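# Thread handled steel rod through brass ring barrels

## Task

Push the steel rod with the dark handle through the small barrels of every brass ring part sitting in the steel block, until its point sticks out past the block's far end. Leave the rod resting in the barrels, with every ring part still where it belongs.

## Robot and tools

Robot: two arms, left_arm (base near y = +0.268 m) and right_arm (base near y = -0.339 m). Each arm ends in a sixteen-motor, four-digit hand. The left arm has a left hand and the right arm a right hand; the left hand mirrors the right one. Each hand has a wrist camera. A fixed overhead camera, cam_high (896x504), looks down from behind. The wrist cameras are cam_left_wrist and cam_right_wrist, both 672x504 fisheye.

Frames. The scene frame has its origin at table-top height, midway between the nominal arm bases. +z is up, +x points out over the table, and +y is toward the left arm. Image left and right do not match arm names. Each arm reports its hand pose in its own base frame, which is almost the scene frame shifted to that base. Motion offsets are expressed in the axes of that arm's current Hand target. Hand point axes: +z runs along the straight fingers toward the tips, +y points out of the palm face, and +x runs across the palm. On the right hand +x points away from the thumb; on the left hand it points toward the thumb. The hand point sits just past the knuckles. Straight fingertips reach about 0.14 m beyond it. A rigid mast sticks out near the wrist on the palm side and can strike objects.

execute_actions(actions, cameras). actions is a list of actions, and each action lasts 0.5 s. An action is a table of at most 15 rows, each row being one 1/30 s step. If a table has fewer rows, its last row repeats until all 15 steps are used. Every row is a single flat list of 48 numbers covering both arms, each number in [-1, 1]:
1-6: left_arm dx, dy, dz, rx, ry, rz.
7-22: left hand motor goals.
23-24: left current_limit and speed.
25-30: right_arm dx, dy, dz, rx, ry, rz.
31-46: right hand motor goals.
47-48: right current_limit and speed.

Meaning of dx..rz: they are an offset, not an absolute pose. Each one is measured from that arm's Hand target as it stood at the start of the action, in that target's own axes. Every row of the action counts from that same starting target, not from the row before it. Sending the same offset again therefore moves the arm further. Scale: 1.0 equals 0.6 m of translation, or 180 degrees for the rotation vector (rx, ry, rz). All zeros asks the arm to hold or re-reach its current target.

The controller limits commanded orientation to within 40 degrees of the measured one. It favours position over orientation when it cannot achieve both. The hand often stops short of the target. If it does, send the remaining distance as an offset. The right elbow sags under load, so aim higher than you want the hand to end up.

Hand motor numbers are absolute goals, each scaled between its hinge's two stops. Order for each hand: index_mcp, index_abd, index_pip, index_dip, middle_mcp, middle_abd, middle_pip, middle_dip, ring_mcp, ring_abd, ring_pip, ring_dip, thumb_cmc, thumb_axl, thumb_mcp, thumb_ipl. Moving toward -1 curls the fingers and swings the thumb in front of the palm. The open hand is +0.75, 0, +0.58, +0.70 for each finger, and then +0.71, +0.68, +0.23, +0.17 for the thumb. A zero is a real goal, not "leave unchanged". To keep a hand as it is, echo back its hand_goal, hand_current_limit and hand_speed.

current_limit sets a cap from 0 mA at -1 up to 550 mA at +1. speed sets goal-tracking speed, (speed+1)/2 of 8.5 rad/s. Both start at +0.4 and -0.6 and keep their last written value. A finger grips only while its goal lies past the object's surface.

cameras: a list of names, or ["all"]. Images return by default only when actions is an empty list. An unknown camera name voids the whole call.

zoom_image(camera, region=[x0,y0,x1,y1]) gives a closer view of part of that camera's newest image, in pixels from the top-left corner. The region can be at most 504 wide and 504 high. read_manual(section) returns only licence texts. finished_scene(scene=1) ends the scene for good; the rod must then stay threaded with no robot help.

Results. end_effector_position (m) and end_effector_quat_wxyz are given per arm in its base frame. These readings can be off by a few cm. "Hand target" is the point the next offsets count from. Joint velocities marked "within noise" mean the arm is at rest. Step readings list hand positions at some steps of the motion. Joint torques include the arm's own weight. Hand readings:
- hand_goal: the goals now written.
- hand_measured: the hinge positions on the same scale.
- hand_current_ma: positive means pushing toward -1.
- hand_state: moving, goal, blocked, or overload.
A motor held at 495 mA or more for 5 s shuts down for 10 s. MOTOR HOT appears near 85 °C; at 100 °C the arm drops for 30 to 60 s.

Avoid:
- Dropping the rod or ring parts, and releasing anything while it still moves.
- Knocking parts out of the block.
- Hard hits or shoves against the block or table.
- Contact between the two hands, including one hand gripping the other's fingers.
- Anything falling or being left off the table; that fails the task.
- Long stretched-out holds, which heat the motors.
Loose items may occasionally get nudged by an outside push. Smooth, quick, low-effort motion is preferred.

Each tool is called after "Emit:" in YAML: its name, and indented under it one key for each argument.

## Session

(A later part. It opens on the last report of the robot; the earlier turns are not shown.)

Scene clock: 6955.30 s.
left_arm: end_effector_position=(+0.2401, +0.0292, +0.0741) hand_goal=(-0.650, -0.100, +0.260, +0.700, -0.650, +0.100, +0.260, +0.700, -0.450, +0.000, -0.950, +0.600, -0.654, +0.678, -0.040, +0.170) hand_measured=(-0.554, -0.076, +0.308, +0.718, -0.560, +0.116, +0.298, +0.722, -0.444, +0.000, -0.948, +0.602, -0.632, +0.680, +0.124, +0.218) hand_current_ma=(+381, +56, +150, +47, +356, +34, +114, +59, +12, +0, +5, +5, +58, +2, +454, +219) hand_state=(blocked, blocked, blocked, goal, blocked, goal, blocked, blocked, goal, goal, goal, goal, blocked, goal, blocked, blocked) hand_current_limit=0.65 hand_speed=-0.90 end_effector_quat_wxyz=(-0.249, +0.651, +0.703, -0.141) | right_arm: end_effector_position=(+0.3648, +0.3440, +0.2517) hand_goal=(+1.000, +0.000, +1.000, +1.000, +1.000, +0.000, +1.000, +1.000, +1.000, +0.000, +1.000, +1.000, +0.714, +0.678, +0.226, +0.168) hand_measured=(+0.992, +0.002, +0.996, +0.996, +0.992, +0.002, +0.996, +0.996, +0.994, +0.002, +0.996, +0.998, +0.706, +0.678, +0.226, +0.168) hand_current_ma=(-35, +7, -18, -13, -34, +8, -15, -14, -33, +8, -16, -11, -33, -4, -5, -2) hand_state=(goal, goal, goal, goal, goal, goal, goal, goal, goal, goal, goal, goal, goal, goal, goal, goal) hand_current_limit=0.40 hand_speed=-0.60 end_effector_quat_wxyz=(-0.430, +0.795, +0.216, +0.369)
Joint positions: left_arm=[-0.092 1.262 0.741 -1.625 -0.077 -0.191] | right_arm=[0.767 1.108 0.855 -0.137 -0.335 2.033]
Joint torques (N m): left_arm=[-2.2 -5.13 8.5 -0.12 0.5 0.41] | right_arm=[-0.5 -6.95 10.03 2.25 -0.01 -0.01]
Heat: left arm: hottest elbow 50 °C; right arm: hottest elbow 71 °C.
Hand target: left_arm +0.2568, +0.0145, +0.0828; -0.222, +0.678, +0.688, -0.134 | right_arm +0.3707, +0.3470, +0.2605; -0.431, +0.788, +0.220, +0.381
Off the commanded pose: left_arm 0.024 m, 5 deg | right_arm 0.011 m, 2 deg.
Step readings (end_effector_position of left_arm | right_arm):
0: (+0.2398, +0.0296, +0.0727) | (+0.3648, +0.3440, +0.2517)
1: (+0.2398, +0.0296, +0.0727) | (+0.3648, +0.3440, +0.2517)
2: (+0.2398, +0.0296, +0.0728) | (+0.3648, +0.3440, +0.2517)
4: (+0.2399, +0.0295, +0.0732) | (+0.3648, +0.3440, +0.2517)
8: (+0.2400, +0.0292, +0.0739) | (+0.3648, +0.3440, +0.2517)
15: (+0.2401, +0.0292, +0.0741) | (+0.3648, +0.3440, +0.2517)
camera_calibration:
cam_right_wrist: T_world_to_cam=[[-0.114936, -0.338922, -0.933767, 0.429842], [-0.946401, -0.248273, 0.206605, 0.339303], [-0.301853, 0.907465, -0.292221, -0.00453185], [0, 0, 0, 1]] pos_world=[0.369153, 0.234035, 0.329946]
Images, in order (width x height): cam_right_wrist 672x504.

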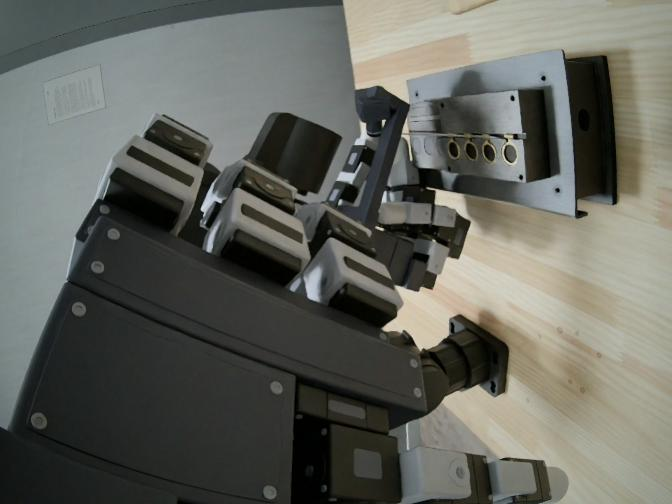

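Emit:
execute_actions:
  actions:
    - [[0.0043,-0.0011,0,0,0,-0.0095,-0.65,-0.1,0.26,0.7,-0.65,0.1,0.26,0.7,-0.45,0,-0.95,0.6,-0.655,0.678,-0.04,0.17,0.65,-0.9,0,0,0,0,0,0,1,0,1,1,1,0,1,1,1,0,1,1,0.714,0.678,0.226,0.168,0.4,-0.6]]
  cameras: ["cam_right_wrist"]

Emit:
zoom_image:
  camera: "cam_right_wrist"
  region: [440, 120, 530, 170]

Emit:
zoom_image:
  camera: "cam_right_wrist"
  region: [482, 126, 518, 146]

Scene clock: 6966.90 s.
left_arm: end_effector_position=(+0.2397, +0.0290, +0.0741) hand_goal=(-0.650, -0.100, +0.260, +0.700, -0.650, +0.100, +0.260, +0.700, -0.450, +0.000, -0.950, +0.600, -0.654, +0.678, -0.040, +0.170) hand_measured=(-0.554, -0.076, +0.308, +0.718, -0.560, +0.116, +0.298, +0.722, -0.444, +0.000, -0.948, +0.602, -0.632, +0.680, +0.124, +0.218) hand_current_ma=(+381, +56, +150, +47, +356, +34, +114, +59, +12, +0, +5, +5, +58, +2, +454, +219) hand_state=(blocked, blocked, blocked, goal, blocked, goal, blocked, blocked, goal, goal, goal, goal, blocked, goal, blocked, blocked) hand_current_limit=0.65 hand_speed=-0.90 end_effector_quat_wxyz=(-0.248, +0.648, +0.706, -0.141) | right_arm: end_effector_position=(+0.3648, +0.3440, +0.2517) hand_goal=(+1.000, +0.000, +1.000, +1.000, +1.000, +0.000, +1.000, +1.000, +1.000, +0.000, +1.000, +1.000, +0.714, +0.678, +0.226, +0.168) hand_measured=(+0.992, +0.002, +0.996, +0.996, +0.992, +0.002, +0.996, +0.996, +0.994, +0.002, +0.996, +0.998, +0.706, +0.678, +0.226, +0.168) hand_current_ma=(-35, +7, -18, -13, -34, +8, -15, -14, -33, +8, -16, -11, -33, -4, -5, -2) hand_state=(goal, goal, goal, goal, goal, goal, goal, goal, goal, goal, goal, goal, goal, goal, goal, goal) hand_current_limit=0.40 hand_speed=-0.60 end_effector_quat_wxyz=(-0.430, +0.795, +0.216, +0.369)
Joint positions: left_arm=[-0.092 1.262 0.741 -1.625 -0.072 -0.2] | right_arm=[0.767 1.108 0.855 -0.137 -0.335 2.033]
Joint torques (N m): left_arm=[-2.26 -5.19 8.51 -0.01 0.33 0.2] | right_arm=[-0.44 -6.95 10.02 2.26 -0.01 -0.01]
Heat: left arm: hottest elbow 50 °C; right arm: hottest elbow 69 °C.
Hand target: left_arm +0.2563, +0.0170, +0.0835; -0.224, +0.668, +0.698, -0.131 | right_arm +0.3707, +0.3470, +0.2605; -0.431, +0.788, +0.220, +0.381
Off the commanded pose: left_arm 0.023 m, 4 deg | right_arm 0.011 m, 2 deg.
Step readings (end_effector_position of left_arm | right_arm):
0: (+0.2401, +0.0292, +0.0741) | (+0.3648, +0.3440, +0.2517)
1: (+0.2401, +0.0292, +0.0741) | (+0.3648, +0.3440, +0.2517)
2: (+0.2400, +0.0292, +0.0741) | (+0.3648, +0.3440, +0.2517)
4: (+0.2399, +0.0292, +0.0741) | (+0.3648, +0.3440, +0.2517)
8: (+0.2397, +0.0291, +0.0741) | (+0.3648, +0.3440, +0.2517)
15: (+0.2397, +0.0290, +0.0741) | (+0.3648, +0.3440, +0.2517)
camera_calibration:
cam_right_wrist: T_world_to_cam=[[-0.114936, -0.338922, -0.933767, 0.429842], [-0.946401, -0.248273, 0.206605, 0.339303], [-0.301853, 0.907465, -0.292221, -0.00453185], [0, 0, 0, 1]] pos_world=[0.369153, 0.234035, 0.329946]
Images, in order (width x height): cam_right_wrist 672x504.

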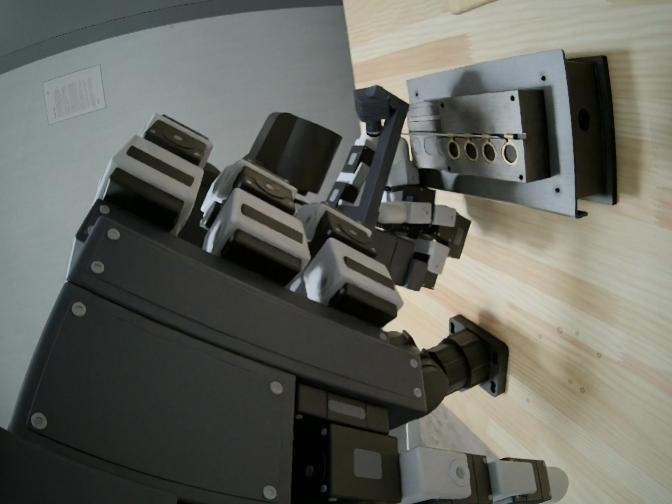

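Scaled by 5.600 from the camera's 672x504 image, which has a finer 960x720 frame.

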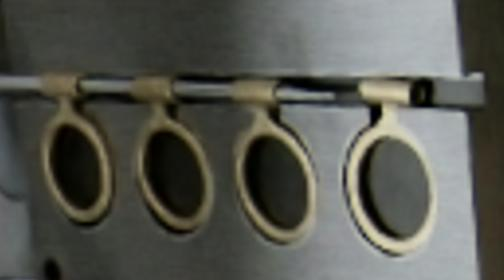

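Scaled by 14.000 from the camera's 672x504 image, which has a finer 960x720 frame.

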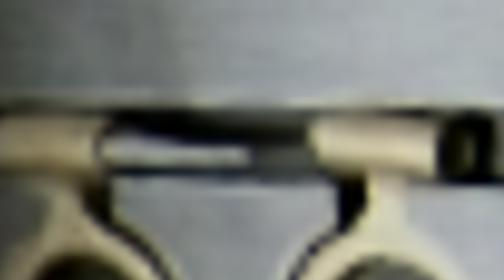

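Emit:
execute_actions:
  actions:
    - [[0,0,0,0,0,0,-0.65,-0.1,0.26,0.7,-0.65,0.1,0.26,0.7,-0.45,0,-0.95,0.6,-0.655,0.678,-0.04,0.17,0.65,-0.9,0.0685,0.0807,0.0423,0,0,0,1,0,1,1,1,0,1,1,1,0,1,1,0.714,0.678,0.226,0.168,0.4,-0.6]]
    - [[0,0,0,0,0,0,-0.65,-0.1,0.26,0.7,-0.65,0.1,0.26,0.7,-0.45,0,-0.95,0.6,-0.655,0.678,-0.04,0.17,0.65,-0.9,0.0685,0.0807,0.0423,0,0,0,1,0,1,1,1,0,1,1,1,0,1,1,0.714,0.678,0.226,0.168,0.4,-0.6]]
    - [[0,0,0,0,0,0,-0.65,-0.1,0.26,0.7,-0.65,0.1,0.26,0.7,-0.45,0,-0.95,0.6,-0.655,0.678,-0.04,0.17,0.65,-0.9,0.0685,0.0807,0.0423,0,0,0,1,0,1,1,1,0,1,1,1,0,1,1,0.714,0.678,0.226,0.168,0.4,-0.6]]
    - [[0,0,0,0,0,0,-0.65,-0.1,0.26,0.7,-0.65,0.1,0.26,0.7,-0.45,0,-0.95,0.6,-0.655,0.678,-0.04,0.17,0.65,-0.9,0,0,0,0.064,-0.041,-0.0275,1,0,1,1,1,0,1,1,1,0,1,1,0.714,0.678,0.226,0.168,0.4,-0.6]]
    - [[0,0,0,0,0,0,-0.65,-0.1,0.26,0.7,-0.65,0.1,0.26,0.7,-0.45,0,-0.95,0.6,-0.655,0.678,-0.04,0.17,0.65,-0.9,0,0,0,0.064,-0.041,-0.0275,1,0,1,1,1,0,1,1,1,0,1,1,0.714,0.678,0.226,0.168,0.4,-0.6]]
  cameras: ["cam_right_wrist"]

Emit:
zoom_image:
  camera: "cam_right_wrist"
  region: [375, 165, 465, 255]

Scene clock: 7010.97 s.
left_arm: end_effector_position=(+0.2397, +0.0290, +0.0741) hand_goal=(-0.650, -0.100, +0.260, +0.700, -0.650, +0.100, +0.260, +0.700, -0.450, +0.000, -0.950, +0.600, -0.654, +0.678, -0.040, +0.170) hand_measured=(-0.554, -0.076, +0.308, +0.718, -0.560, +0.116, +0.298, +0.722, -0.444, +0.000, -0.948, +0.602, -0.632, +0.680, +0.124, +0.218) hand_current_ma=(+381, +56, +150, +47, +356, +34, +114, +59, +12, +0, +5, +5, +58, +2, +454, +219) hand_state=(blocked, blocked, blocked, goal, blocked, goal, blocked, blocked, goal, goal, goal, goal, blocked, goal, blocked, blocked) hand_current_limit=0.65 hand_speed=-0.90 end_effector_quat_wxyz=(-0.248, +0.648, +0.706, -0.141) | right_arm: end_effector_position=(+0.5606, +0.3316, +0.2438) hand_goal=(+1.000, +0.000, +1.000, +1.000, +1.000, +0.000, +1.000, +1.000, +1.000, +0.000, +1.000, +1.000, +0.714, +0.678, +0.226, +0.168) hand_measured=(+0.990, +0.002, +0.996, +0.996, +0.990, +0.002, +0.996, +0.996, +0.990, +0.002, +0.996, +0.998, +0.706, +0.678, +0.226, +0.168) hand_current_ma=(-49, +7, -18, -13, -49, +8, -15, -14, -47, +8, -16, -11, -33, -4, -5, -2) hand_state=(goal, goal, goal, goal, goal, goal, goal, goal, goal, goal, goal, goal, goal, goal, goal, goal) hand_current_limit=0.40 hand_speed=-0.60 end_effector_quat_wxyz=(-0.518, +0.714, +0.397, +0.254)
Joint positions: left_arm=[-0.092 1.262 0.741 -1.625 -0.072 -0.2] | right_arm=[0.353 1.66 1.45 -0.663 -1.12 1.357]
Joint torques (N m): left_arm=[-1.96 -5.19 8.46 -0.06 0.32 0.2] | right_arm=[-0.32 -13.63 12.19 0.53 -0.95 -0.01]
Heat: left arm: hottest elbow 50 °C; right arm: hottest elbow 67 °C.
Hand target: left_arm +0.2563, +0.0170, +0.0835; -0.224, +0.668, +0.698, -0.131 | right_arm +0.5756, +0.3368, +0.2581; -0.513, +0.706, +0.411, +0.261
Off the commanded pose: left_arm 0.023 m, 4 deg | right_arm 0.021 m, 2 deg.
Step readings (end_effector_position of left_arm | right_arm):
0: (+0.2397, +0.0290, +0.0741) | (+0.3648, +0.3440, +0.2517)
1: (+0.2397, +0.0290, +0.0741) | (+0.3646, +0.3442, +0.2517)
2: (+0.2397, +0.0290, +0.0741) | (+0.3649, +0.3452, +0.2506)
4: (+0.2397, +0.0290, +0.0741) | (+0.3713, +0.3455, +0.2478)
8: (+0.2397, +0.0290, +0.0741) | (+0.4060, +0.3321, +0.2346)
15: (+0.2397, +0.0290, +0.0741) | (+0.4231, +0.3260, +0.2217)
16: (+0.2397, +0.0290, +0.0741) | (+0.4231, +0.3270, +0.2229)
17: (+0.2397, +0.0290, +0.0741) | (+0.4241, +0.3296, +0.2252)
19: (+0.2397, +0.0290, +0.0741) | (+0.4328, +0.3353, +0.2314)
23: (+0.2397, +0.0290, +0.0741) | (+0.4714, +0.3327, +0.2420)
30: (+0.2397, +0.0290, +0.0741) | (+0.4923, +0.3257, +0.2312)
31: (+0.2397, +0.0290, +0.0741) | (+0.4924, +0.3262, +0.2307)
32: (+0.2397, +0.0290, +0.0741) | (+0.4936, +0.3288, +0.2310)
34: (+0.2397, +0.0290, +0.0741) | (+0.5029, +0.3352, +0.2348)
38: (+0.2397, +0.0290, +0.0741) | (+0.5408, +0.3353, +0.2434)
45: (+0.2397, +0.0290, +0.0741) | (+0.5620, +0.3242, +0.2352)
46: (+0.2397, +0.0290, +0.0741) | (+0.5614, +0.3253, +0.2347)
47: (+0.2397, +0.0290, +0.0741) | (+0.5570, +0.3312, +0.2347)
49: (+0.2397, +0.0290, +0.0741) | (+0.5495, +0.3395, +0.2361)
53: (+0.2397, +0.0290, +0.0741) | (+0.5482, +0.3419, +0.2406)
60: (+0.2397, +0.0290, +0.0741) | (+0.5597, +0.3304, +0.2422)
61: (+0.2397, +0.0290, +0.0741) | (+0.5595, +0.3307, +0.2420)
62: (+0.2397, +0.0290, +0.0741) | (+0.5559, +0.3341, +0.2425)
64: (+0.2397, +0.0290, +0.0741) | (+0.5486, +0.3403, +0.2444)
68: (+0.2397, +0.0290, +0.0741) | (+0.5500, +0.3404, +0.2450)
75: (+0.2397, +0.0290, +0.0741) | (+0.5584, +0.3308, +0.2390)
camera_calibration:
cam_right_wrist: T_world_to_cam=[[0.0478549, -0.328708, -0.943219, 0.348463], [-0.715141, -0.670529, 0.197393, 0.535799], [-0.69734, 0.665088, -0.26716, 0.359474], [0, 0, 0, 1]] pos_world=[0.617172, 0.234729, 0.31895]
Images, in order (width x height): cam_right_wrist 672x504.

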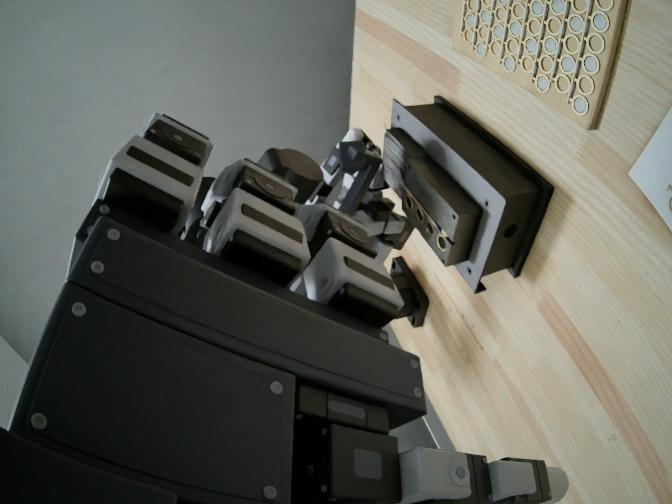

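Scaled by 5.600 from the camera's 672x504 image, which has a finer 960x720 frame.

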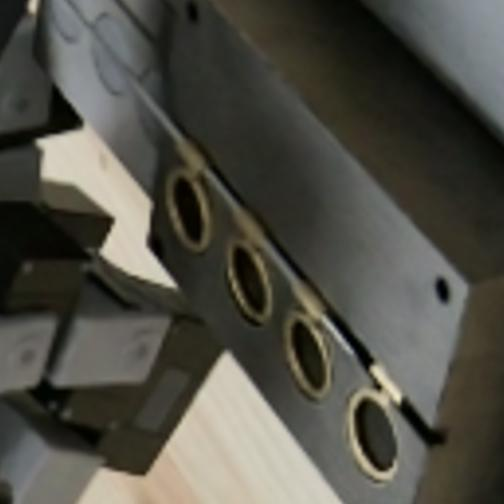

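Emit:
zoom_image:
  camera: "cam_right_wrist"
  region: [418, 208, 454, 244]

Emit:
zoom_image:
  camera: "cam_right_wrist"
  region: [400, 185, 436, 221]

Emit:
zoom_image:
  camera: "cam_right_wrist"
  region: [345, 125, 415, 195]

Scaled by 14.000 from the camera's 672x504 image, which has a finer 960x720 frame.

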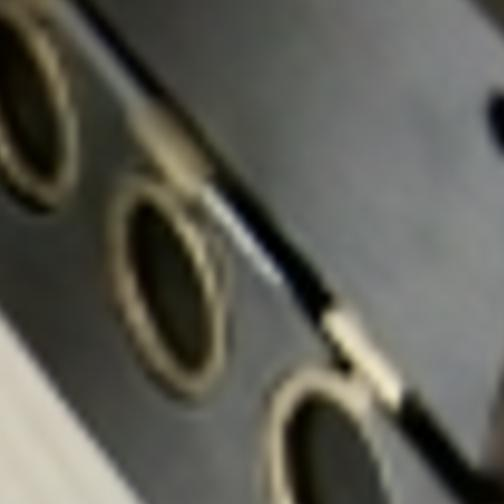

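Scaled by 14.000 from the camera's 672x504 image, which has a finer 960x720 frame.

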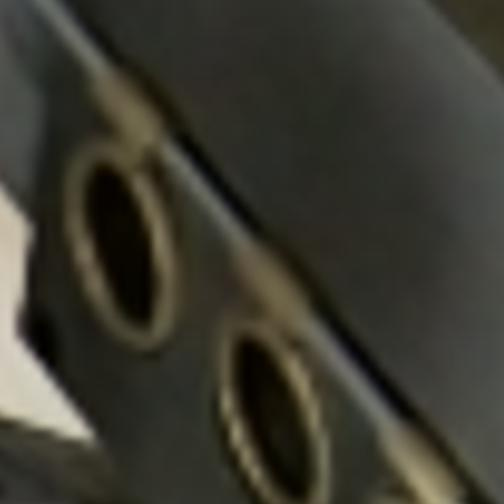

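Scaled by 7.200 from the camera's 672x504 image, which has a finer 960x720 frame.

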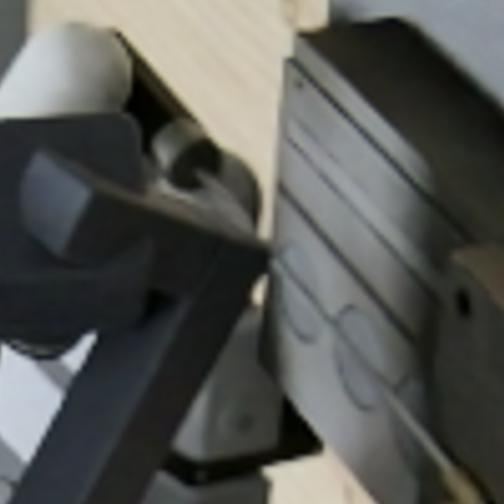

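Emit:
execute_actions:
  actions:
    - [[0.0082,0.0005,-0.0014,-0.0027,0.0069,-0.0036,-0.65,-0.1,0.26,0.7,-0.65,0.1,0.26,0.7,-0.45,0,-0.95,0.6,-0.655,0.678,-0.04,0.17,0.65,-0.9,0,0,0,0,0,0,1,0,1,1,1,0,1,1,1,0,1,1,0.714,0.678,0.226,0.168,0.4,-0.6]]
  cameras: ["cam_right_wrist"]

Emit:
zoom_image:
  camera: "cam_right_wrist"
  region: [375, 165, 465, 255]

Emit:
zoom_image:
  camera: "cam_right_wrist"
  region: [418, 208, 454, 244]

Scene clock: 7038.37 s.
left_arm: end_effector_position=(+0.2405, +0.0301, +0.0754) hand_goal=(-0.650, -0.100, +0.260, +0.700, -0.650, +0.100, +0.260, +0.700, -0.450, +0.000, -0.950, +0.600, -0.654, +0.678, -0.040, +0.170) hand_measured=(-0.554, -0.078, +0.308, +0.718, -0.560, +0.112, +0.298, +0.722, -0.444, +0.000, -0.948, +0.602, -0.634, +0.680, +0.124, +0.218) hand_current_ma=(+381, +48, +150, +47, +356, +21, +114, +59, +12, +0, +5, +5, +50, +2, +454, +219) hand_state=(blocked, blocked, blocked, goal, blocked, goal, blocked, blocked, goal, goal, goal, goal, goal, goal, blocked, blocked) hand_current_limit=0.65 hand_speed=-0.90 end_effector_quat_wxyz=(-0.250, +0.650, +0.704, -0.135) | right_arm: end_effector_position=(+0.5610, +0.3317, +0.2441) hand_goal=(+1.000, +0.000, +1.000, +1.000, +1.000, +0.000, +1.000, +1.000, +1.000, +0.000, +1.000, +1.000, +0.714, +0.678, +0.226, +0.168) hand_measured=(+0.990, +0.002, +0.996, +0.996, +0.990, +0.002, +0.996, +0.996, +0.990, +0.002, +0.996, +0.998, +0.706, +0.678, +0.226, +0.168) hand_current_ma=(-49, +7, -18, -13, -49, +8, -15, -14, -47, +8, -16, -11, -33, -4, -5, -2) hand_state=(goal, goal, goal, goal, goal, goal, goal, goal, goal, goal, goal, goal, goal, goal, goal, goal) hand_current_limit=0.40 hand_speed=-0.60 end_effector_quat_wxyz=(-0.516, +0.714, +0.402, +0.249)
Joint positions: left_arm=[-0.096 1.258 0.741 -1.625 -0.083 -0.2] | right_arm=[0.353 1.669 1.471 -0.71 -1.12 1.324]
Joint torques (N m): left_arm=[-2.14 -5.3 8.44 0.05 -0.07 0.09] | right_arm=[-0.38 -13.51 12.38 0.46 -1 0.02]
Heat: left arm: hottest elbow 50 °C; right arm: hottest elbow 68 °C.
Hand target: left_arm +0.2569, +0.0217, +0.0847; -0.229, +0.666, +0.700, -0.119 | right_arm +0.5755, +0.3368, +0.2580; -0.513, +0.706, +0.411, +0.261
Off the commanded pose: left_arm 0.021 m, 4 deg | right_arm 0.021 m, 2 deg.
Step readings (end_effector_position of left_arm | right_arm):
0: (+0.2397, +0.0290, +0.0741) | (+0.5606, +0.3316, +0.2438)
1: (+0.2397, +0.0290, +0.0741) | (+0.5606, +0.3316, +0.2437)
2: (+0.2397, +0.0293, +0.0742) | (+0.5603, +0.3315, +0.2436)
4: (+0.2399, +0.0297, +0.0745) | (+0.5601, +0.3314, +0.2436)
8: (+0.2404, +0.0299, +0.0752) | (+0.5608, +0.3316, +0.2444)
15: (+0.2405, +0.0301, +0.0754) | (+0.5609, +0.3317, +0.2442)
camera_calibration:
cam_right_wrist: T_world_to_cam=[[0.0503145, -0.337832, -0.939861, 0.349564], [-0.70727, -0.676478, 0.205296, 0.531723], [-0.705151, 0.654406, -0.272975, 0.369082], [0, 0, 0, 1]] pos_world=[0.618742, 0.236264, 0.320131]
Images, in order (width x height): cam_right_wrist 672x504.

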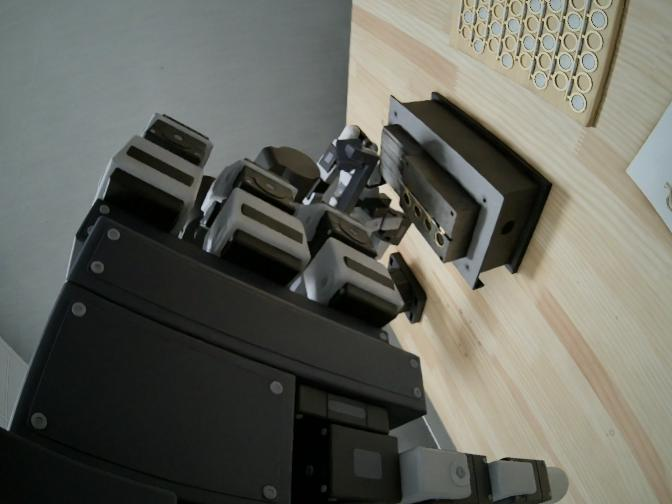

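Scaled by 5.600 from the camera's 672x504 image, which has a finer 960x720 frame.

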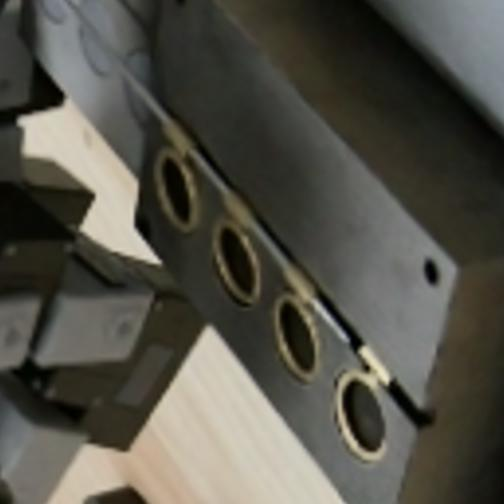

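Scaled by 14.000 from the camera's 672x504 image, which has a finer 960x720 frame.

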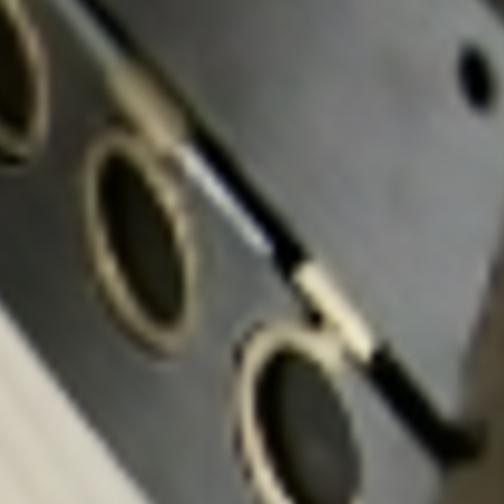

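Emit:
execute_actions:
  actions:
    - [[0.0055,0.0005,0,-0.0009,0.0051,-0.0029,-0.65,-0.1,0.26,0.7,-0.65,0.1,0.26,0.7,-0.45,0,-0.95,0.6,-0.655,0.678,-0.04,0.17,0.65,-0.9,0,0,0,0,0,0,1,0,1,1,1,0,1,1,1,0,1,1,0.714,0.678,0.226,0.168,0.4,-0.6]]
  cameras: ["cam_right_wrist"]

Emit:
zoom_image:
  camera: "cam_right_wrist"
  region: [418, 208, 454, 244]

Emit:
zoom_image:
  camera: "cam_right_wrist"
  region: [393, 178, 429, 214]

Scene clock: 7043.87 s.
left_arm: end_effector_position=(+0.2412, +0.0316, +0.0761) hand_goal=(-0.650, -0.100, +0.260, +0.700, -0.650, +0.100, +0.260, +0.700, -0.450, +0.000, -0.950, +0.600, -0.654, +0.678, -0.040, +0.170) hand_measured=(-0.554, -0.084, +0.308, +0.718, -0.560, +0.104, +0.298, +0.722, -0.444, +0.000, -0.948, +0.602, -0.638, +0.680, +0.124, +0.218) hand_current_ma=(+381, +32, +150, +47, +356, +7, +114, +59, +12, +0, +5, +5, +39, +2, +454, +219) hand_state=(blocked, goal, blocked, goal, blocked, goal, blocked, blocked, goal, goal, goal, goal, goal, goal, blocked, blocked) hand_current_limit=0.65 hand_speed=-0.90 end_effector_quat_wxyz=(-0.254, +0.653, +0.702, -0.130) | right_arm: end_effector_position=(+0.5611, +0.3318, +0.2444) hand_goal=(+1.000, +0.000, +1.000, +1.000, +1.000, +0.000, +1.000, +1.000, +1.000, +0.000, +1.000, +1.000, +0.714, +0.678, +0.226, +0.168) hand_measured=(+0.990, +0.002, +0.996, +0.996, +0.990, +0.002, +0.996, +0.996, +0.990, +0.002, +0.996, +0.998, +0.706, +0.678, +0.226, +0.168) hand_current_ma=(-49, +7, -18, -13, -49, +8, -15, -14, -47, +8, -16, -11, -33, -4, -5, -2) hand_state=(goal, goal, goal, goal, goal, goal, goal, goal, goal, goal, goal, goal, goal, goal, goal, goal) hand_current_limit=0.40 hand_speed=-0.60 end_effector_quat_wxyz=(-0.516, +0.714, +0.402, +0.249)
Joint positions: left_arm=[-0.099 1.258 0.741 -1.625 -0.097 -0.2] | right_arm=[0.353 1.669 1.471 -0.71 -1.12 1.323]
Joint torques (N m): left_arm=[-1.49 -5.19 8.28 0.06 -0.17 0.01] | right_arm=[-0.44 -13.63 12.23 0.46 -1 -0.02]
Heat: left arm: hottest elbow 50 °C; right arm: hottest elbow 69 °C.
Hand target: left_arm +0.2571, +0.0251, +0.0851; -0.235, +0.664, +0.701, -0.112 | right_arm +0.5756, +0.3368, +0.2581; -0.513, +0.706, +0.412, +0.261
Off the commanded pose: left_arm 0.019 m, 3 deg | right_arm 0.020 m, 2 deg.
Step readings (end_effector_position of left_arm | right_arm):
0: (+0.2405, +0.0301, +0.0754) | (+0.5611, +0.3317, +0.2443)
1: (+0.2405, +0.0302, +0.0755) | (+0.5611, +0.3317, +0.2443)
2: (+0.2407, +0.0305, +0.0756) | (+0.5611, +0.3317, +0.2443)
4: (+0.2409, +0.0311, +0.0758) | (+0.5611, +0.3317, +0.2443)
8: (+0.2412, +0.0315, +0.0760) | (+0.5611, +0.3318, +0.2444)
15: (+0.2412, +0.0316, +0.0761) | (+0.5611, +0.3318, +0.2444)
camera_calibration:
cam_right_wrist: T_world_to_cam=[[0.0517727, -0.337562, -0.939879, 0.34897], [-0.707287, -0.676816, 0.204121, 0.532181], [-0.705028, 0.654196, -0.273794, 0.369498], [0, 0, 0, 1]] pos_world=[0.618844, 0.236263, 0.320526]
Images, in order (width x height): cam_right_wrist 672x504.

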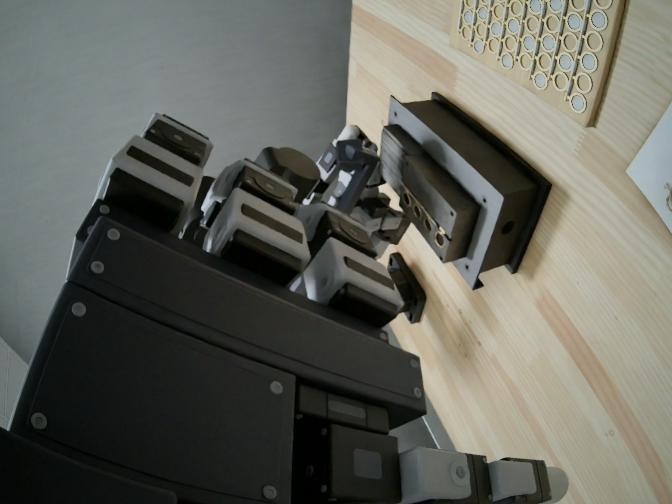

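Scaled by 14.000 from the camera's 672x504 image, which has a finer 960x720 frame.

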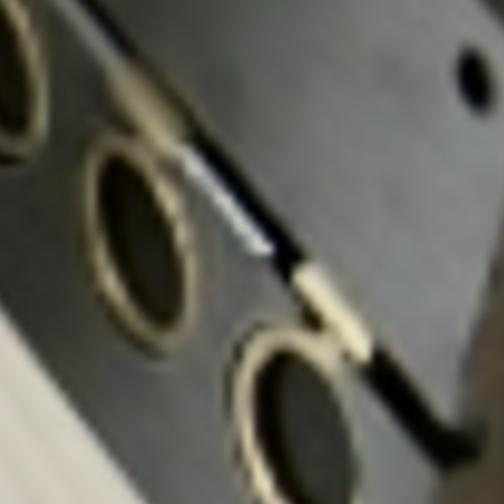

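Scaled by 14.000 from the camera's 672x504 image, which has a finer 960x720 frame.

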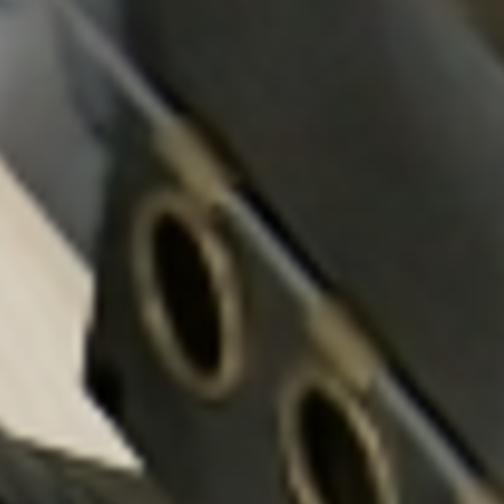

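Emit:
execute_actions:
  actions:
    - [[-0.0013,0.0022,0.0085,0.0073,0.0014,0.0008,-0.65,-0.1,0.26,0.7,-0.65,0.1,0.26,0.7,-0.45,0,-0.95,0.6,-0.655,0.678,-0.04,0.17,0.65,-0.9,0,0,0,0,0,0,1,0,1,1,1,0,1,1,1,0,1,1,0.714,0.678,0.226,0.168,0.4,-0.6]]
  cameras: ["cam_right_wrist"]

Emit:
zoom_image:
  camera: "cam_right_wrist"
  region: [418, 208, 454, 244]

Scene clock: 7056.93 s.
left_arm: end_effector_position=(+0.2412, +0.0316, +0.0760) hand_goal=(-0.650, -0.100, +0.260, +0.700, -0.650, +0.100, +0.260, +0.700, -0.450, +0.000, -0.950, +0.600, -0.654, +0.678, -0.040, +0.170) hand_measured=(-0.554, -0.084, +0.308, +0.718, -0.560, +0.104, +0.298, +0.722, -0.444, +0.000, -0.948, +0.602, -0.638, +0.680, +0.124, +0.218) hand_current_ma=(+381, +32, +150, +47, +356, +7, +114, +59, +12, +0, +5, +5, +39, +2, +454, +219) hand_state=(blocked, goal, blocked, goal, blocked, goal, blocked, blocked, goal, goal, goal, goal, goal, goal, blocked, blocked) hand_current_limit=0.65 hand_speed=-0.90 end_effector_quat_wxyz=(-0.254, +0.653, +0.702, -0.130) | right_arm: end_effector_position=(+0.5611, +0.3318, +0.2444) hand_goal=(+1.000, +0.000, +1.000, +1.000, +1.000, +0.000, +1.000, +1.000, +1.000, +0.000, +1.000, +1.000, +0.714, +0.678, +0.226, +0.168) hand_measured=(+0.990, +0.002, +0.996, +0.996, +0.990, +0.002, +0.996, +0.996, +0.990, +0.002, +0.996, +0.998, +0.706, +0.678, +0.226, +0.168) hand_current_ma=(-49, +7, -18, -13, -49, +8, -15, -14, -47, +8, -16, -11, -33, -4, -5, -2) hand_state=(goal, goal, goal, goal, goal, goal, goal, goal, goal, goal, goal, goal, goal, goal, goal, goal) hand_current_limit=0.40 hand_speed=-0.60 end_effector_quat_wxyz=(-0.516, +0.714, +0.402, +0.249)
Joint positions: left_arm=[-0.099 1.258 0.741 -1.625 -0.097 -0.2] | right_arm=[0.353 1.669 1.471 -0.71 -1.12 1.323]
Joint torques (N m): left_arm=[-1.44 -3.31 8.25 0.16 -0.15 0] | right_arm=[-0.38 -13.63 12.22 0.49 -1 -0.02]
Heat: left arm: hottest elbow 50 °C; right arm: hottest elbow 71 °C.
Hand target: left_arm +0.2559, +0.0253, +0.0799; -0.244, +0.662, +0.698, -0.119 | right_arm +0.5756, +0.3368, +0.2581; -0.513, +0.706, +0.412, +0.261
Off the commanded pose: left_arm 0.016 m, 2 deg | right_arm 0.021 m, 2 deg.
Step readings (end_effector_position of left_arm | right_arm):
0: (+0.2412, +0.0316, +0.0761) | (+0.5611, +0.3318, +0.2444)
1: (+0.2412, +0.0316, +0.0761) | (+0.5611, +0.3318, +0.2444)
2: (+0.2412, +0.0316, +0.0761) | (+0.5611, +0.3318, +0.2444)
4: (+0.2412, +0.0316, +0.0761) | (+0.5611, +0.3318, +0.2444)
8: (+0.2412, +0.0316, +0.0761) | (+0.5611, +0.3318, +0.2444)
15: (+0.2412, +0.0316, +0.0760) | (+0.5611, +0.3318, +0.2444)
camera_calibration:
cam_right_wrist: T_world_to_cam=[[0.0517727, -0.337562, -0.939879, 0.34897], [-0.707287, -0.676816, 0.204121, 0.532181], [-0.705028, 0.654196, -0.273794, 0.369498], [0, 0, 0, 1]] pos_world=[0.618844, 0.236263, 0.320526]
Images, in order (width x height): cam_right_wrist 672x504.

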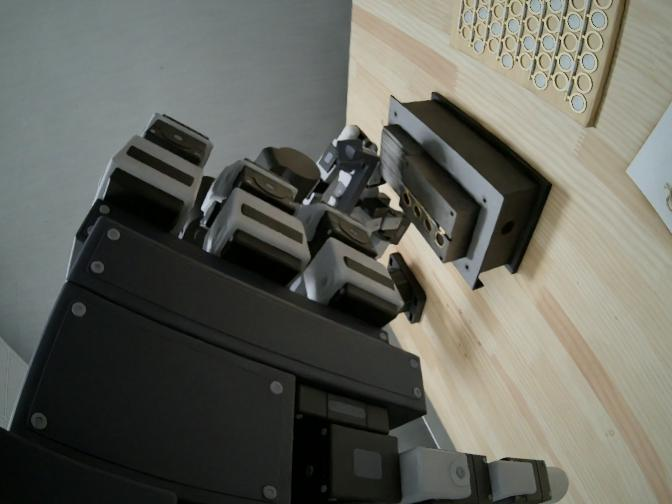

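Scaled by 14.000 from the camera's 672x504 image, which has a finer 960x720 frame.

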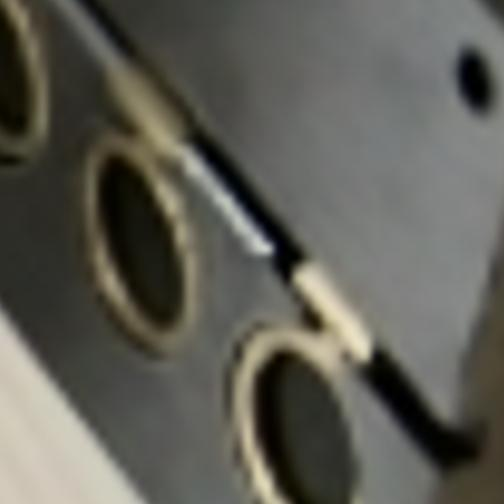

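Emit:
execute_actions:
  actions:
    - [[-0.0004,0.0007,0.0027,0.0023,0.0004,0.0003,-0.65,-0.1,0.26,0.7,-0.65,0.1,0.26,0.7,-0.45,0,-0.95,0.6,-0.655,0.678,-0.04,0.17,0.65,-0.9,0,0,0,0,0,0,1,0,1,1,1,0,1,1,1,0,1,1,0.714,0.678,0.226,0.168,0.4,-0.6]]
  cameras: ["cam_right_wrist"]

Emit:
zoom_image:
  camera: "cam_right_wrist"
  region: [418, 208, 454, 244]

Emit:
zoom_image:
  camera: "cam_right_wrist"
  region: [393, 178, 429, 214]

Scene clock: 7061.30 s.
left_arm: end_effector_position=(+0.2409, +0.0318, +0.0747) hand_goal=(-0.650, -0.100, +0.260, +0.700, -0.650, +0.100, +0.260, +0.700, -0.450, +0.000, -0.950, +0.600, -0.654, +0.678, -0.040, +0.170) hand_measured=(-0.554, -0.086, +0.308, +0.718, -0.560, +0.104, +0.298, +0.722, -0.444, +0.000, -0.948, +0.602, -0.638, +0.680, +0.124, +0.218) hand_current_ma=(+381, +30, +150, +47, +356, +7, +114, +59, +12, +0, +5, +5, +39, +2, +454, +219) hand_state=(blocked, goal, blocked, goal, blocked, goal, blocked, blocked, goal, goal, goal, goal, goal, goal, blocked, blocked) hand_current_limit=0.65 hand_speed=-0.90 end_effector_quat_wxyz=(-0.257, +0.652, +0.701, -0.131) | right_arm: end_effector_position=(+0.5611, +0.3318, +0.2444) hand_goal=(+1.000, +0.000, +1.000, +1.000, +1.000, +0.000, +1.000, +1.000, +1.000, +0.000, +1.000, +1.000, +0.714, +0.678, +0.226, +0.168) hand_measured=(+0.990, +0.002, +0.996, +0.996, +0.990, +0.002, +0.996, +0.996, +0.990, +0.002, +0.996, +0.998, +0.706, +0.678, +0.226, +0.168) hand_current_ma=(-49, +7, -18, -13, -49, +8, -15, -14, -47, +8, -16, -11, -33, -4, -5, -2) hand_state=(goal, goal, goal, goal, goal, goal, goal, goal, goal, goal, goal, goal, goal, goal, goal, goal) hand_current_limit=0.40 hand_speed=-0.60 end_effector_quat_wxyz=(-0.516, +0.714, +0.402, +0.249)
Joint positions: left_arm=[-0.099 1.264 0.741 -1.625 -0.098 -0.2] | right_arm=[0.353 1.669 1.471 -0.71 -1.12 1.323]
Joint torques (N m): left_arm=[-1.79 -3.25 8.32 0.12 -0.13 -0.02] | right_arm=[-0.32 -13.63 12.23 0.46 -1 -0.02]
Heat: left arm: hottest elbow 49 °C; right arm: hottest elbow 72 °C.
Hand target: left_arm +0.2554, +0.0253, +0.0783; -0.246, +0.662, +0.697, -0.121 | right_arm +0.5756, +0.3368, +0.2581; -0.513, +0.706, +0.412, +0.261
Off the commanded pose: left_arm 0.016 m, 2 deg | right_arm 0.021 m, 2 deg.
Step readings (end_effector_position of left_arm | right_arm):
0: (+0.2412, +0.0316, +0.0760) | (+0.5611, +0.3318, +0.2444)
1: (+0.2412, +0.0316, +0.0760) | (+0.5611, +0.3318, +0.2444)
2: (+0.2412, +0.0316, +0.0759) | (+0.5611, +0.3318, +0.2444)
4: (+0.2411, +0.0317, +0.0756) | (+0.5611, +0.3318, +0.2444)
8: (+0.2409, +0.0318, +0.0748) | (+0.5611, +0.3318, +0.2444)
15: (+0.2409, +0.0318, +0.0747) | (+0.5611, +0.3318, +0.2444)
camera_calibration:
cam_right_wrist: T_world_to_cam=[[0.0517727, -0.337562, -0.939879, 0.34897], [-0.707287, -0.676816, 0.204121, 0.532181], [-0.705028, 0.654196, -0.273794, 0.369498], [0, 0, 0, 1]] pos_world=[0.618844, 0.236263, 0.320526]
Images, in order (width x height): cam_right_wrist 672x504.

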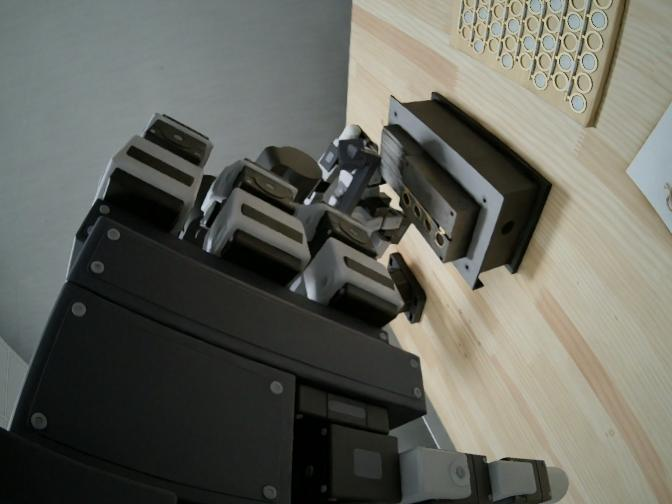

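Scaled by 14.000 from the camera's 672x504 image, which has a finer 960x720 frame.

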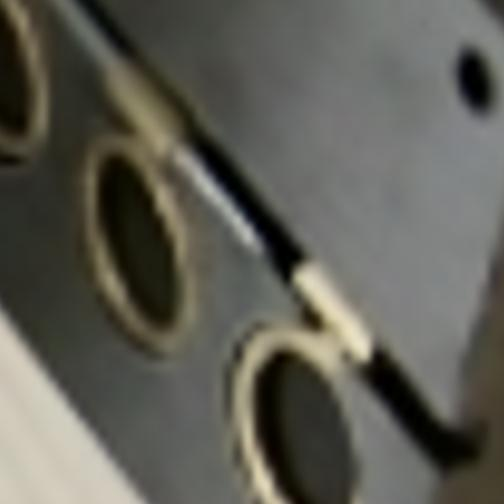

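Scaled by 14.000 from the camera's 672x504 image, which has a finer 960x720 frame.

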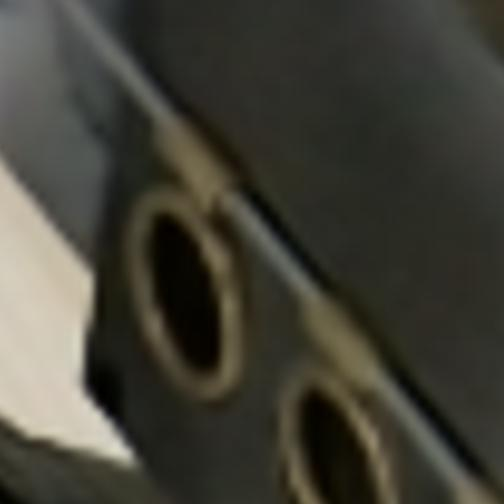

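Emit:
execute_actions:
  actions:
    - [[0.0023,-0.0161,0.0053,0.0124,0.0023,0.0013,-0.65,-0.1,0.26,0.7,-0.65,0.1,0.26,0.7,-0.45,0,-0.95,0.6,-0.655,0.678,-0.04,0.17,0.65,-0.9,0,0,0,0,0,0,1,0,1,1,1,0,1,1,1,0,1,1,0.714,0.678,0.226,0.168,0.4,-0.6]]
  cameras: ["cam_right_wrist"]

Emit:
zoom_image:
  camera: "cam_right_wrist"
  region: [418, 208, 454, 244]

Emit:
zoom_image:
  camera: "cam_right_wrist"
  region: [393, 178, 429, 214]

Scene clock: 7086.23 s.
left_arm: end_effector_position=(+0.2386, +0.0320, +0.0750) hand_goal=(-0.650, -0.100, +0.260, +0.700, -0.650, +0.100, +0.260, +0.700, -0.450, +0.000, -0.950, +0.600, -0.654, +0.678, -0.040, +0.170) hand_measured=(-0.554, -0.088, +0.308, +0.718, -0.560, +0.102, +0.298, +0.722, -0.444, +0.000, -0.948, +0.602, -0.638, +0.680, +0.124, +0.218) hand_current_ma=(+381, +25, +150, +47, +356, +3, +114, +59, +12, +0, +5, +5, +39, +2, +454, +219) hand_state=(blocked, goal, blocked, goal, blocked, goal, blocked, blocked, goal, goal, goal, goal, goal, goal, blocked, blocked) hand_current_limit=0.65 hand_speed=-0.90 end_effector_quat_wxyz=(-0.261, +0.651, +0.700, -0.134) | right_arm: end_effector_position=(+0.5611, +0.3318, +0.2444) hand_goal=(+1.000, +0.000, +1.000, +1.000, +1.000, +0.000, +1.000, +1.000, +1.000, +0.000, +1.000, +1.000, +0.714, +0.678, +0.226, +0.168) hand_measured=(+0.990, +0.002, +0.996, +0.996, +0.990, +0.002, +0.996, +0.996, +0.990, +0.002, +0.996, +0.998, +0.706, +0.678, +0.226, +0.168) hand_current_ma=(-49, +7, -18, -13, -49, +8, -15, -14, -47, +8, -16, -11, -33, -4, -5, -2) hand_state=(goal, goal, goal, goal, goal, goal, goal, goal, goal, goal, goal, goal, goal, goal, goal, goal) hand_current_limit=0.40 hand_speed=-0.60 end_effector_quat_wxyz=(-0.516, +0.714, +0.402, +0.249)
Joint positions: left_arm=[-0.099 1.266 0.741 -1.634 -0.098 -0.2] | right_arm=[0.353 1.669 1.471 -0.71 -1.12 1.323]
Joint torques (N m): left_arm=[-1.73 -3.31 8.18 -1.14 -0.1 0] | right_arm=[-0.38 -13.57 12.23 0.47 -1 -0.02]
Heat: left arm: hottest elbow 49 °C; right arm: hottest elbow 74 °C.
Hand target: left_arm +0.2455, +0.0263, +0.0807; -0.262, +0.659, +0.693, -0.133 | right_arm +0.5756, +0.3368, +0.2581; -0.513, +0.706, +0.412, +0.261
Off the commanded pose: left_arm 0.011 m, 1 deg | right_arm 0.021 m, 2 deg.
Step readings (end_effector_position of left_arm | right_arm):
0: (+0.2409, +0.0318, +0.0747) | (+0.5611, +0.3318, +0.2444)
1: (+0.2409, +0.0318, +0.0747) | (+0.5611, +0.3318, +0.2444)
2: (+0.2409, +0.0318, +0.0747) | (+0.5611, +0.3318, +0.2444)
4: (+0.2408, +0.0318, +0.0746) | (+0.5611, +0.3318, +0.2444)
8: (+0.2394, +0.0320, +0.0748) | (+0.5611, +0.3318, +0.2444)
15: (+0.2386, +0.0320, +0.0750) | (+0.5611, +0.3318, +0.2444)
camera_calibration:
cam_right_wrist: T_world_to_cam=[[0.0517727, -0.337562, -0.939879, 0.34897], [-0.707287, -0.676816, 0.204121, 0.532181], [-0.705028, 0.654196, -0.273794, 0.369498], [0, 0, 0, 1]] pos_world=[0.618844, 0.236263, 0.320526]
Images, in order (width x height): cam_right_wrist 672x504.

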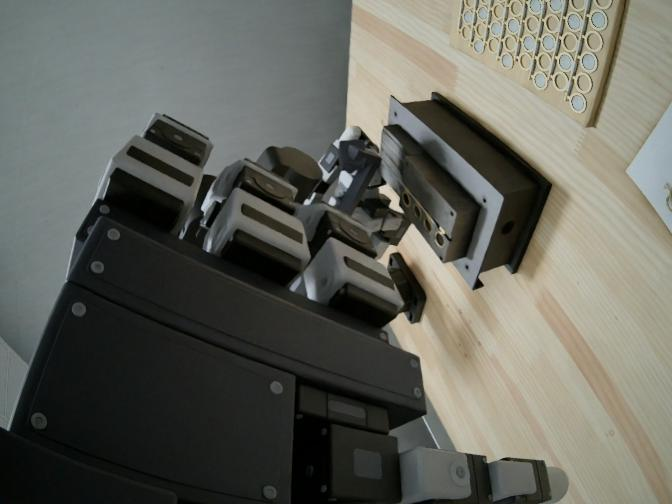

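Scaled by 14.000 from the camera's 672x504 image, which has a finer 960x720 frame.

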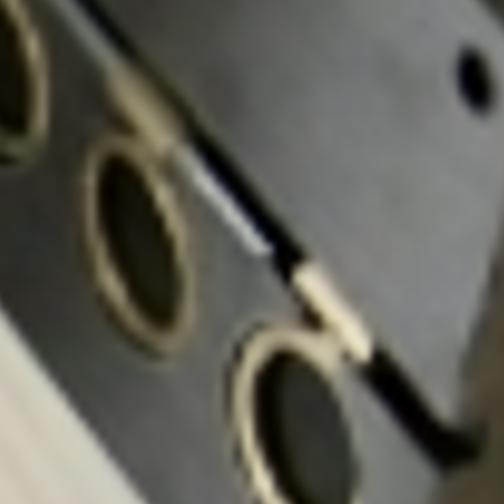

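Scaled by 14.000 from the camera's 672x504 image, which has a finer 960x720 frame.

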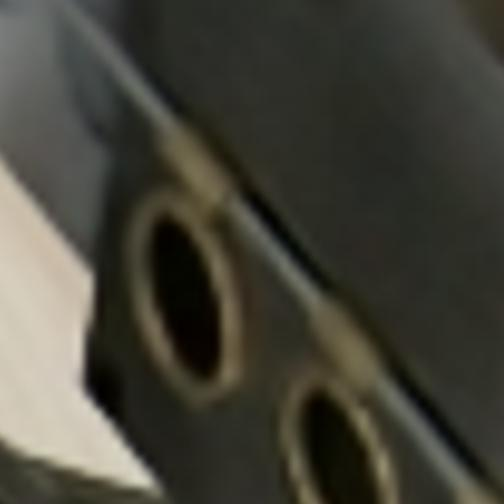

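Emit:
execute_actions:
  actions:
    - [[-0.0019,-0.0014,0,0.0009,-0.0045,-0.0051,-0.65,-0.1,0.26,0.7,-0.65,0.1,0.26,0.7,-0.45,0,-0.95,0.6,-0.655,0.678,-0.04,0.17,0.65,-0.9,0,0,0,0,0,0,1,0,1,1,1,0,1,1,1,0,1,1,0.714,0.678,0.226,0.168,0.4,-0.6]]
  cameras: ["cam_right_wrist"]

Emit:
zoom_image:
  camera: "cam_right_wrist"
  region: [418, 208, 454, 244]

Emit:
zoom_image:
  camera: "cam_right_wrist"
  region: [393, 178, 429, 214]

Scene clock: 7091.70 s.
left_arm: end_effector_position=(+0.2371, +0.0311, +0.0749) hand_goal=(-0.650, -0.100, +0.260, +0.700, -0.650, +0.100, +0.260, +0.700, -0.450, +0.000, -0.950, +0.600, -0.654, +0.678, -0.040, +0.170) hand_measured=(-0.554, -0.088, +0.308, +0.718, -0.560, +0.102, +0.298, +0.722, -0.444, +0.000, -0.948, +0.602, -0.640, +0.680, +0.124, +0.218) hand_current_ma=(+381, +25, +150, +47, +356, +3, +114, +59, +12, +0, +5, +5, +37, +2, +454, +219) hand_state=(blocked, goal, blocked, goal, blocked, goal, blocked, blocked, goal, goal, goal, goal, goal, goal, blocked, blocked) hand_current_limit=0.65 hand_speed=-0.90 end_effector_quat_wxyz=(-0.259, +0.646, +0.704, -0.138) | right_arm: end_effector_position=(+0.5611, +0.3318, +0.2444) hand_goal=(+1.000, +0.000, +1.000, +1.000, +1.000, +0.000, +1.000, +1.000, +1.000, +0.000, +1.000, +1.000, +0.714, +0.678, +0.226, +0.168) hand_measured=(+0.990, +0.002, +0.996, +0.996, +0.990, +0.002, +0.996, +0.996, +0.990, +0.002, +0.996, +0.998, +0.706, +0.678, +0.226, +0.168) hand_current_ma=(-49, +7, -18, -13, -49, +8, -15, -14, -47, +8, -16, -11, -33, -4, -5, -2) hand_state=(goal, goal, goal, goal, goal, goal, goal, goal, goal, goal, goal, goal, goal, goal, goal, goal) hand_current_limit=0.40 hand_speed=-0.60 end_effector_quat_wxyz=(-0.516, +0.714, +0.402, +0.249)
Joint positions: left_arm=[-0.099 1.266 0.741 -1.636 -0.086 -0.211] | right_arm=[0.353 1.669 1.471 -0.71 -1.12 1.323]
Joint torques (N m): left_arm=[-1.85 -3.31 8.29 -1.05 0.03 -0.02] | right_arm=[-0.44 -13.57 12.25 0.47 -1 -0.02]
Heat: left arm: hottest elbow 49 °C; right arm: hottest elbow 74 °C.
Hand target: left_arm +0.2447, +0.0250, +0.0809; -0.259, +0.652, +0.699, -0.137 | right_arm +0.5756, +0.3368, +0.2581; -0.513, +0.706, +0.412, +0.261
Off the commanded pose: left_arm 0.011 m, 1 deg | right_arm 0.021 m, 2 deg.
Step readings (end_effector_position of left_arm | right_arm):
0: (+0.2386, +0.0320, +0.0750) | (+0.5611, +0.3318, +0.2444)
1: (+0.2386, +0.0320, +0.0750) | (+0.5611, +0.3318, +0.2444)
2: (+0.2385, +0.0319, +0.0750) | (+0.5611, +0.3318, +0.2444)
4: (+0.2382, +0.0314, +0.0748) | (+0.5611, +0.3318, +0.2444)
8: (+0.2376, +0.0311, +0.0748) | (+0.5611, +0.3318, +0.2444)
15: (+0.2371, +0.0311, +0.0749) | (+0.5611, +0.3318, +0.2444)
camera_calibration:
cam_right_wrist: T_world_to_cam=[[0.0517727, -0.337562, -0.939879, 0.34897], [-0.707287, -0.676816, 0.204121, 0.532181], [-0.705028, 0.654196, -0.273794, 0.369498], [0, 0, 0, 1]] pos_world=[0.618844, 0.236263, 0.320526]
Images, in order (width x height): cam_right_wrist 672x504.

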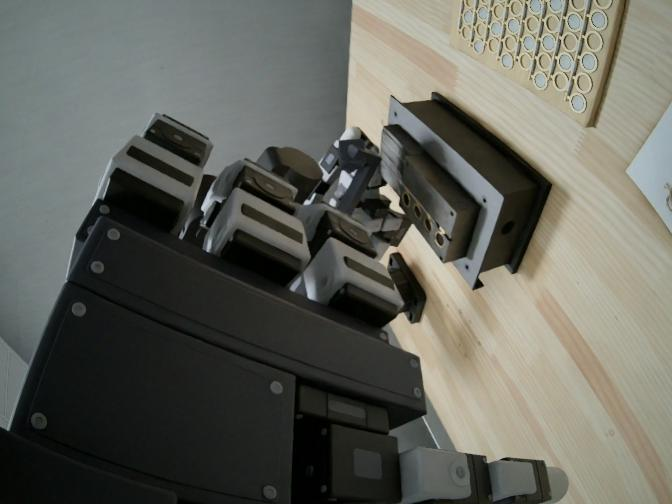

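Scaled by 14.000 from the camera's 672x504 image, which has a finer 960x720 frame.

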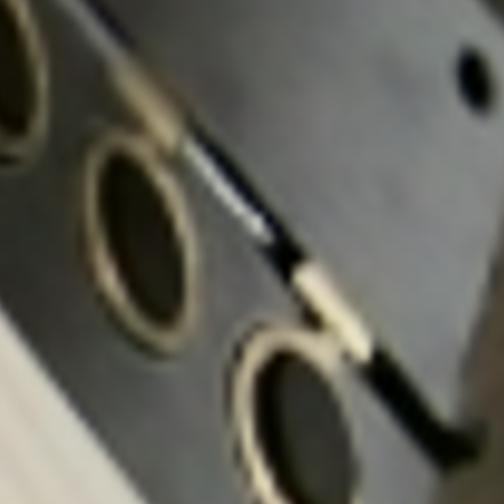

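Scaled by 14.000 from the camera's 672x504 image, which has a finer 960x720 frame.

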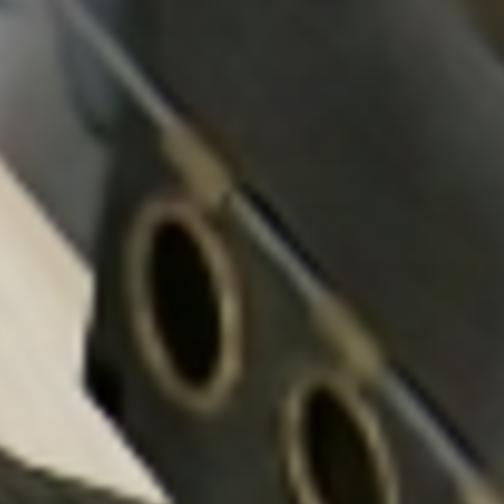

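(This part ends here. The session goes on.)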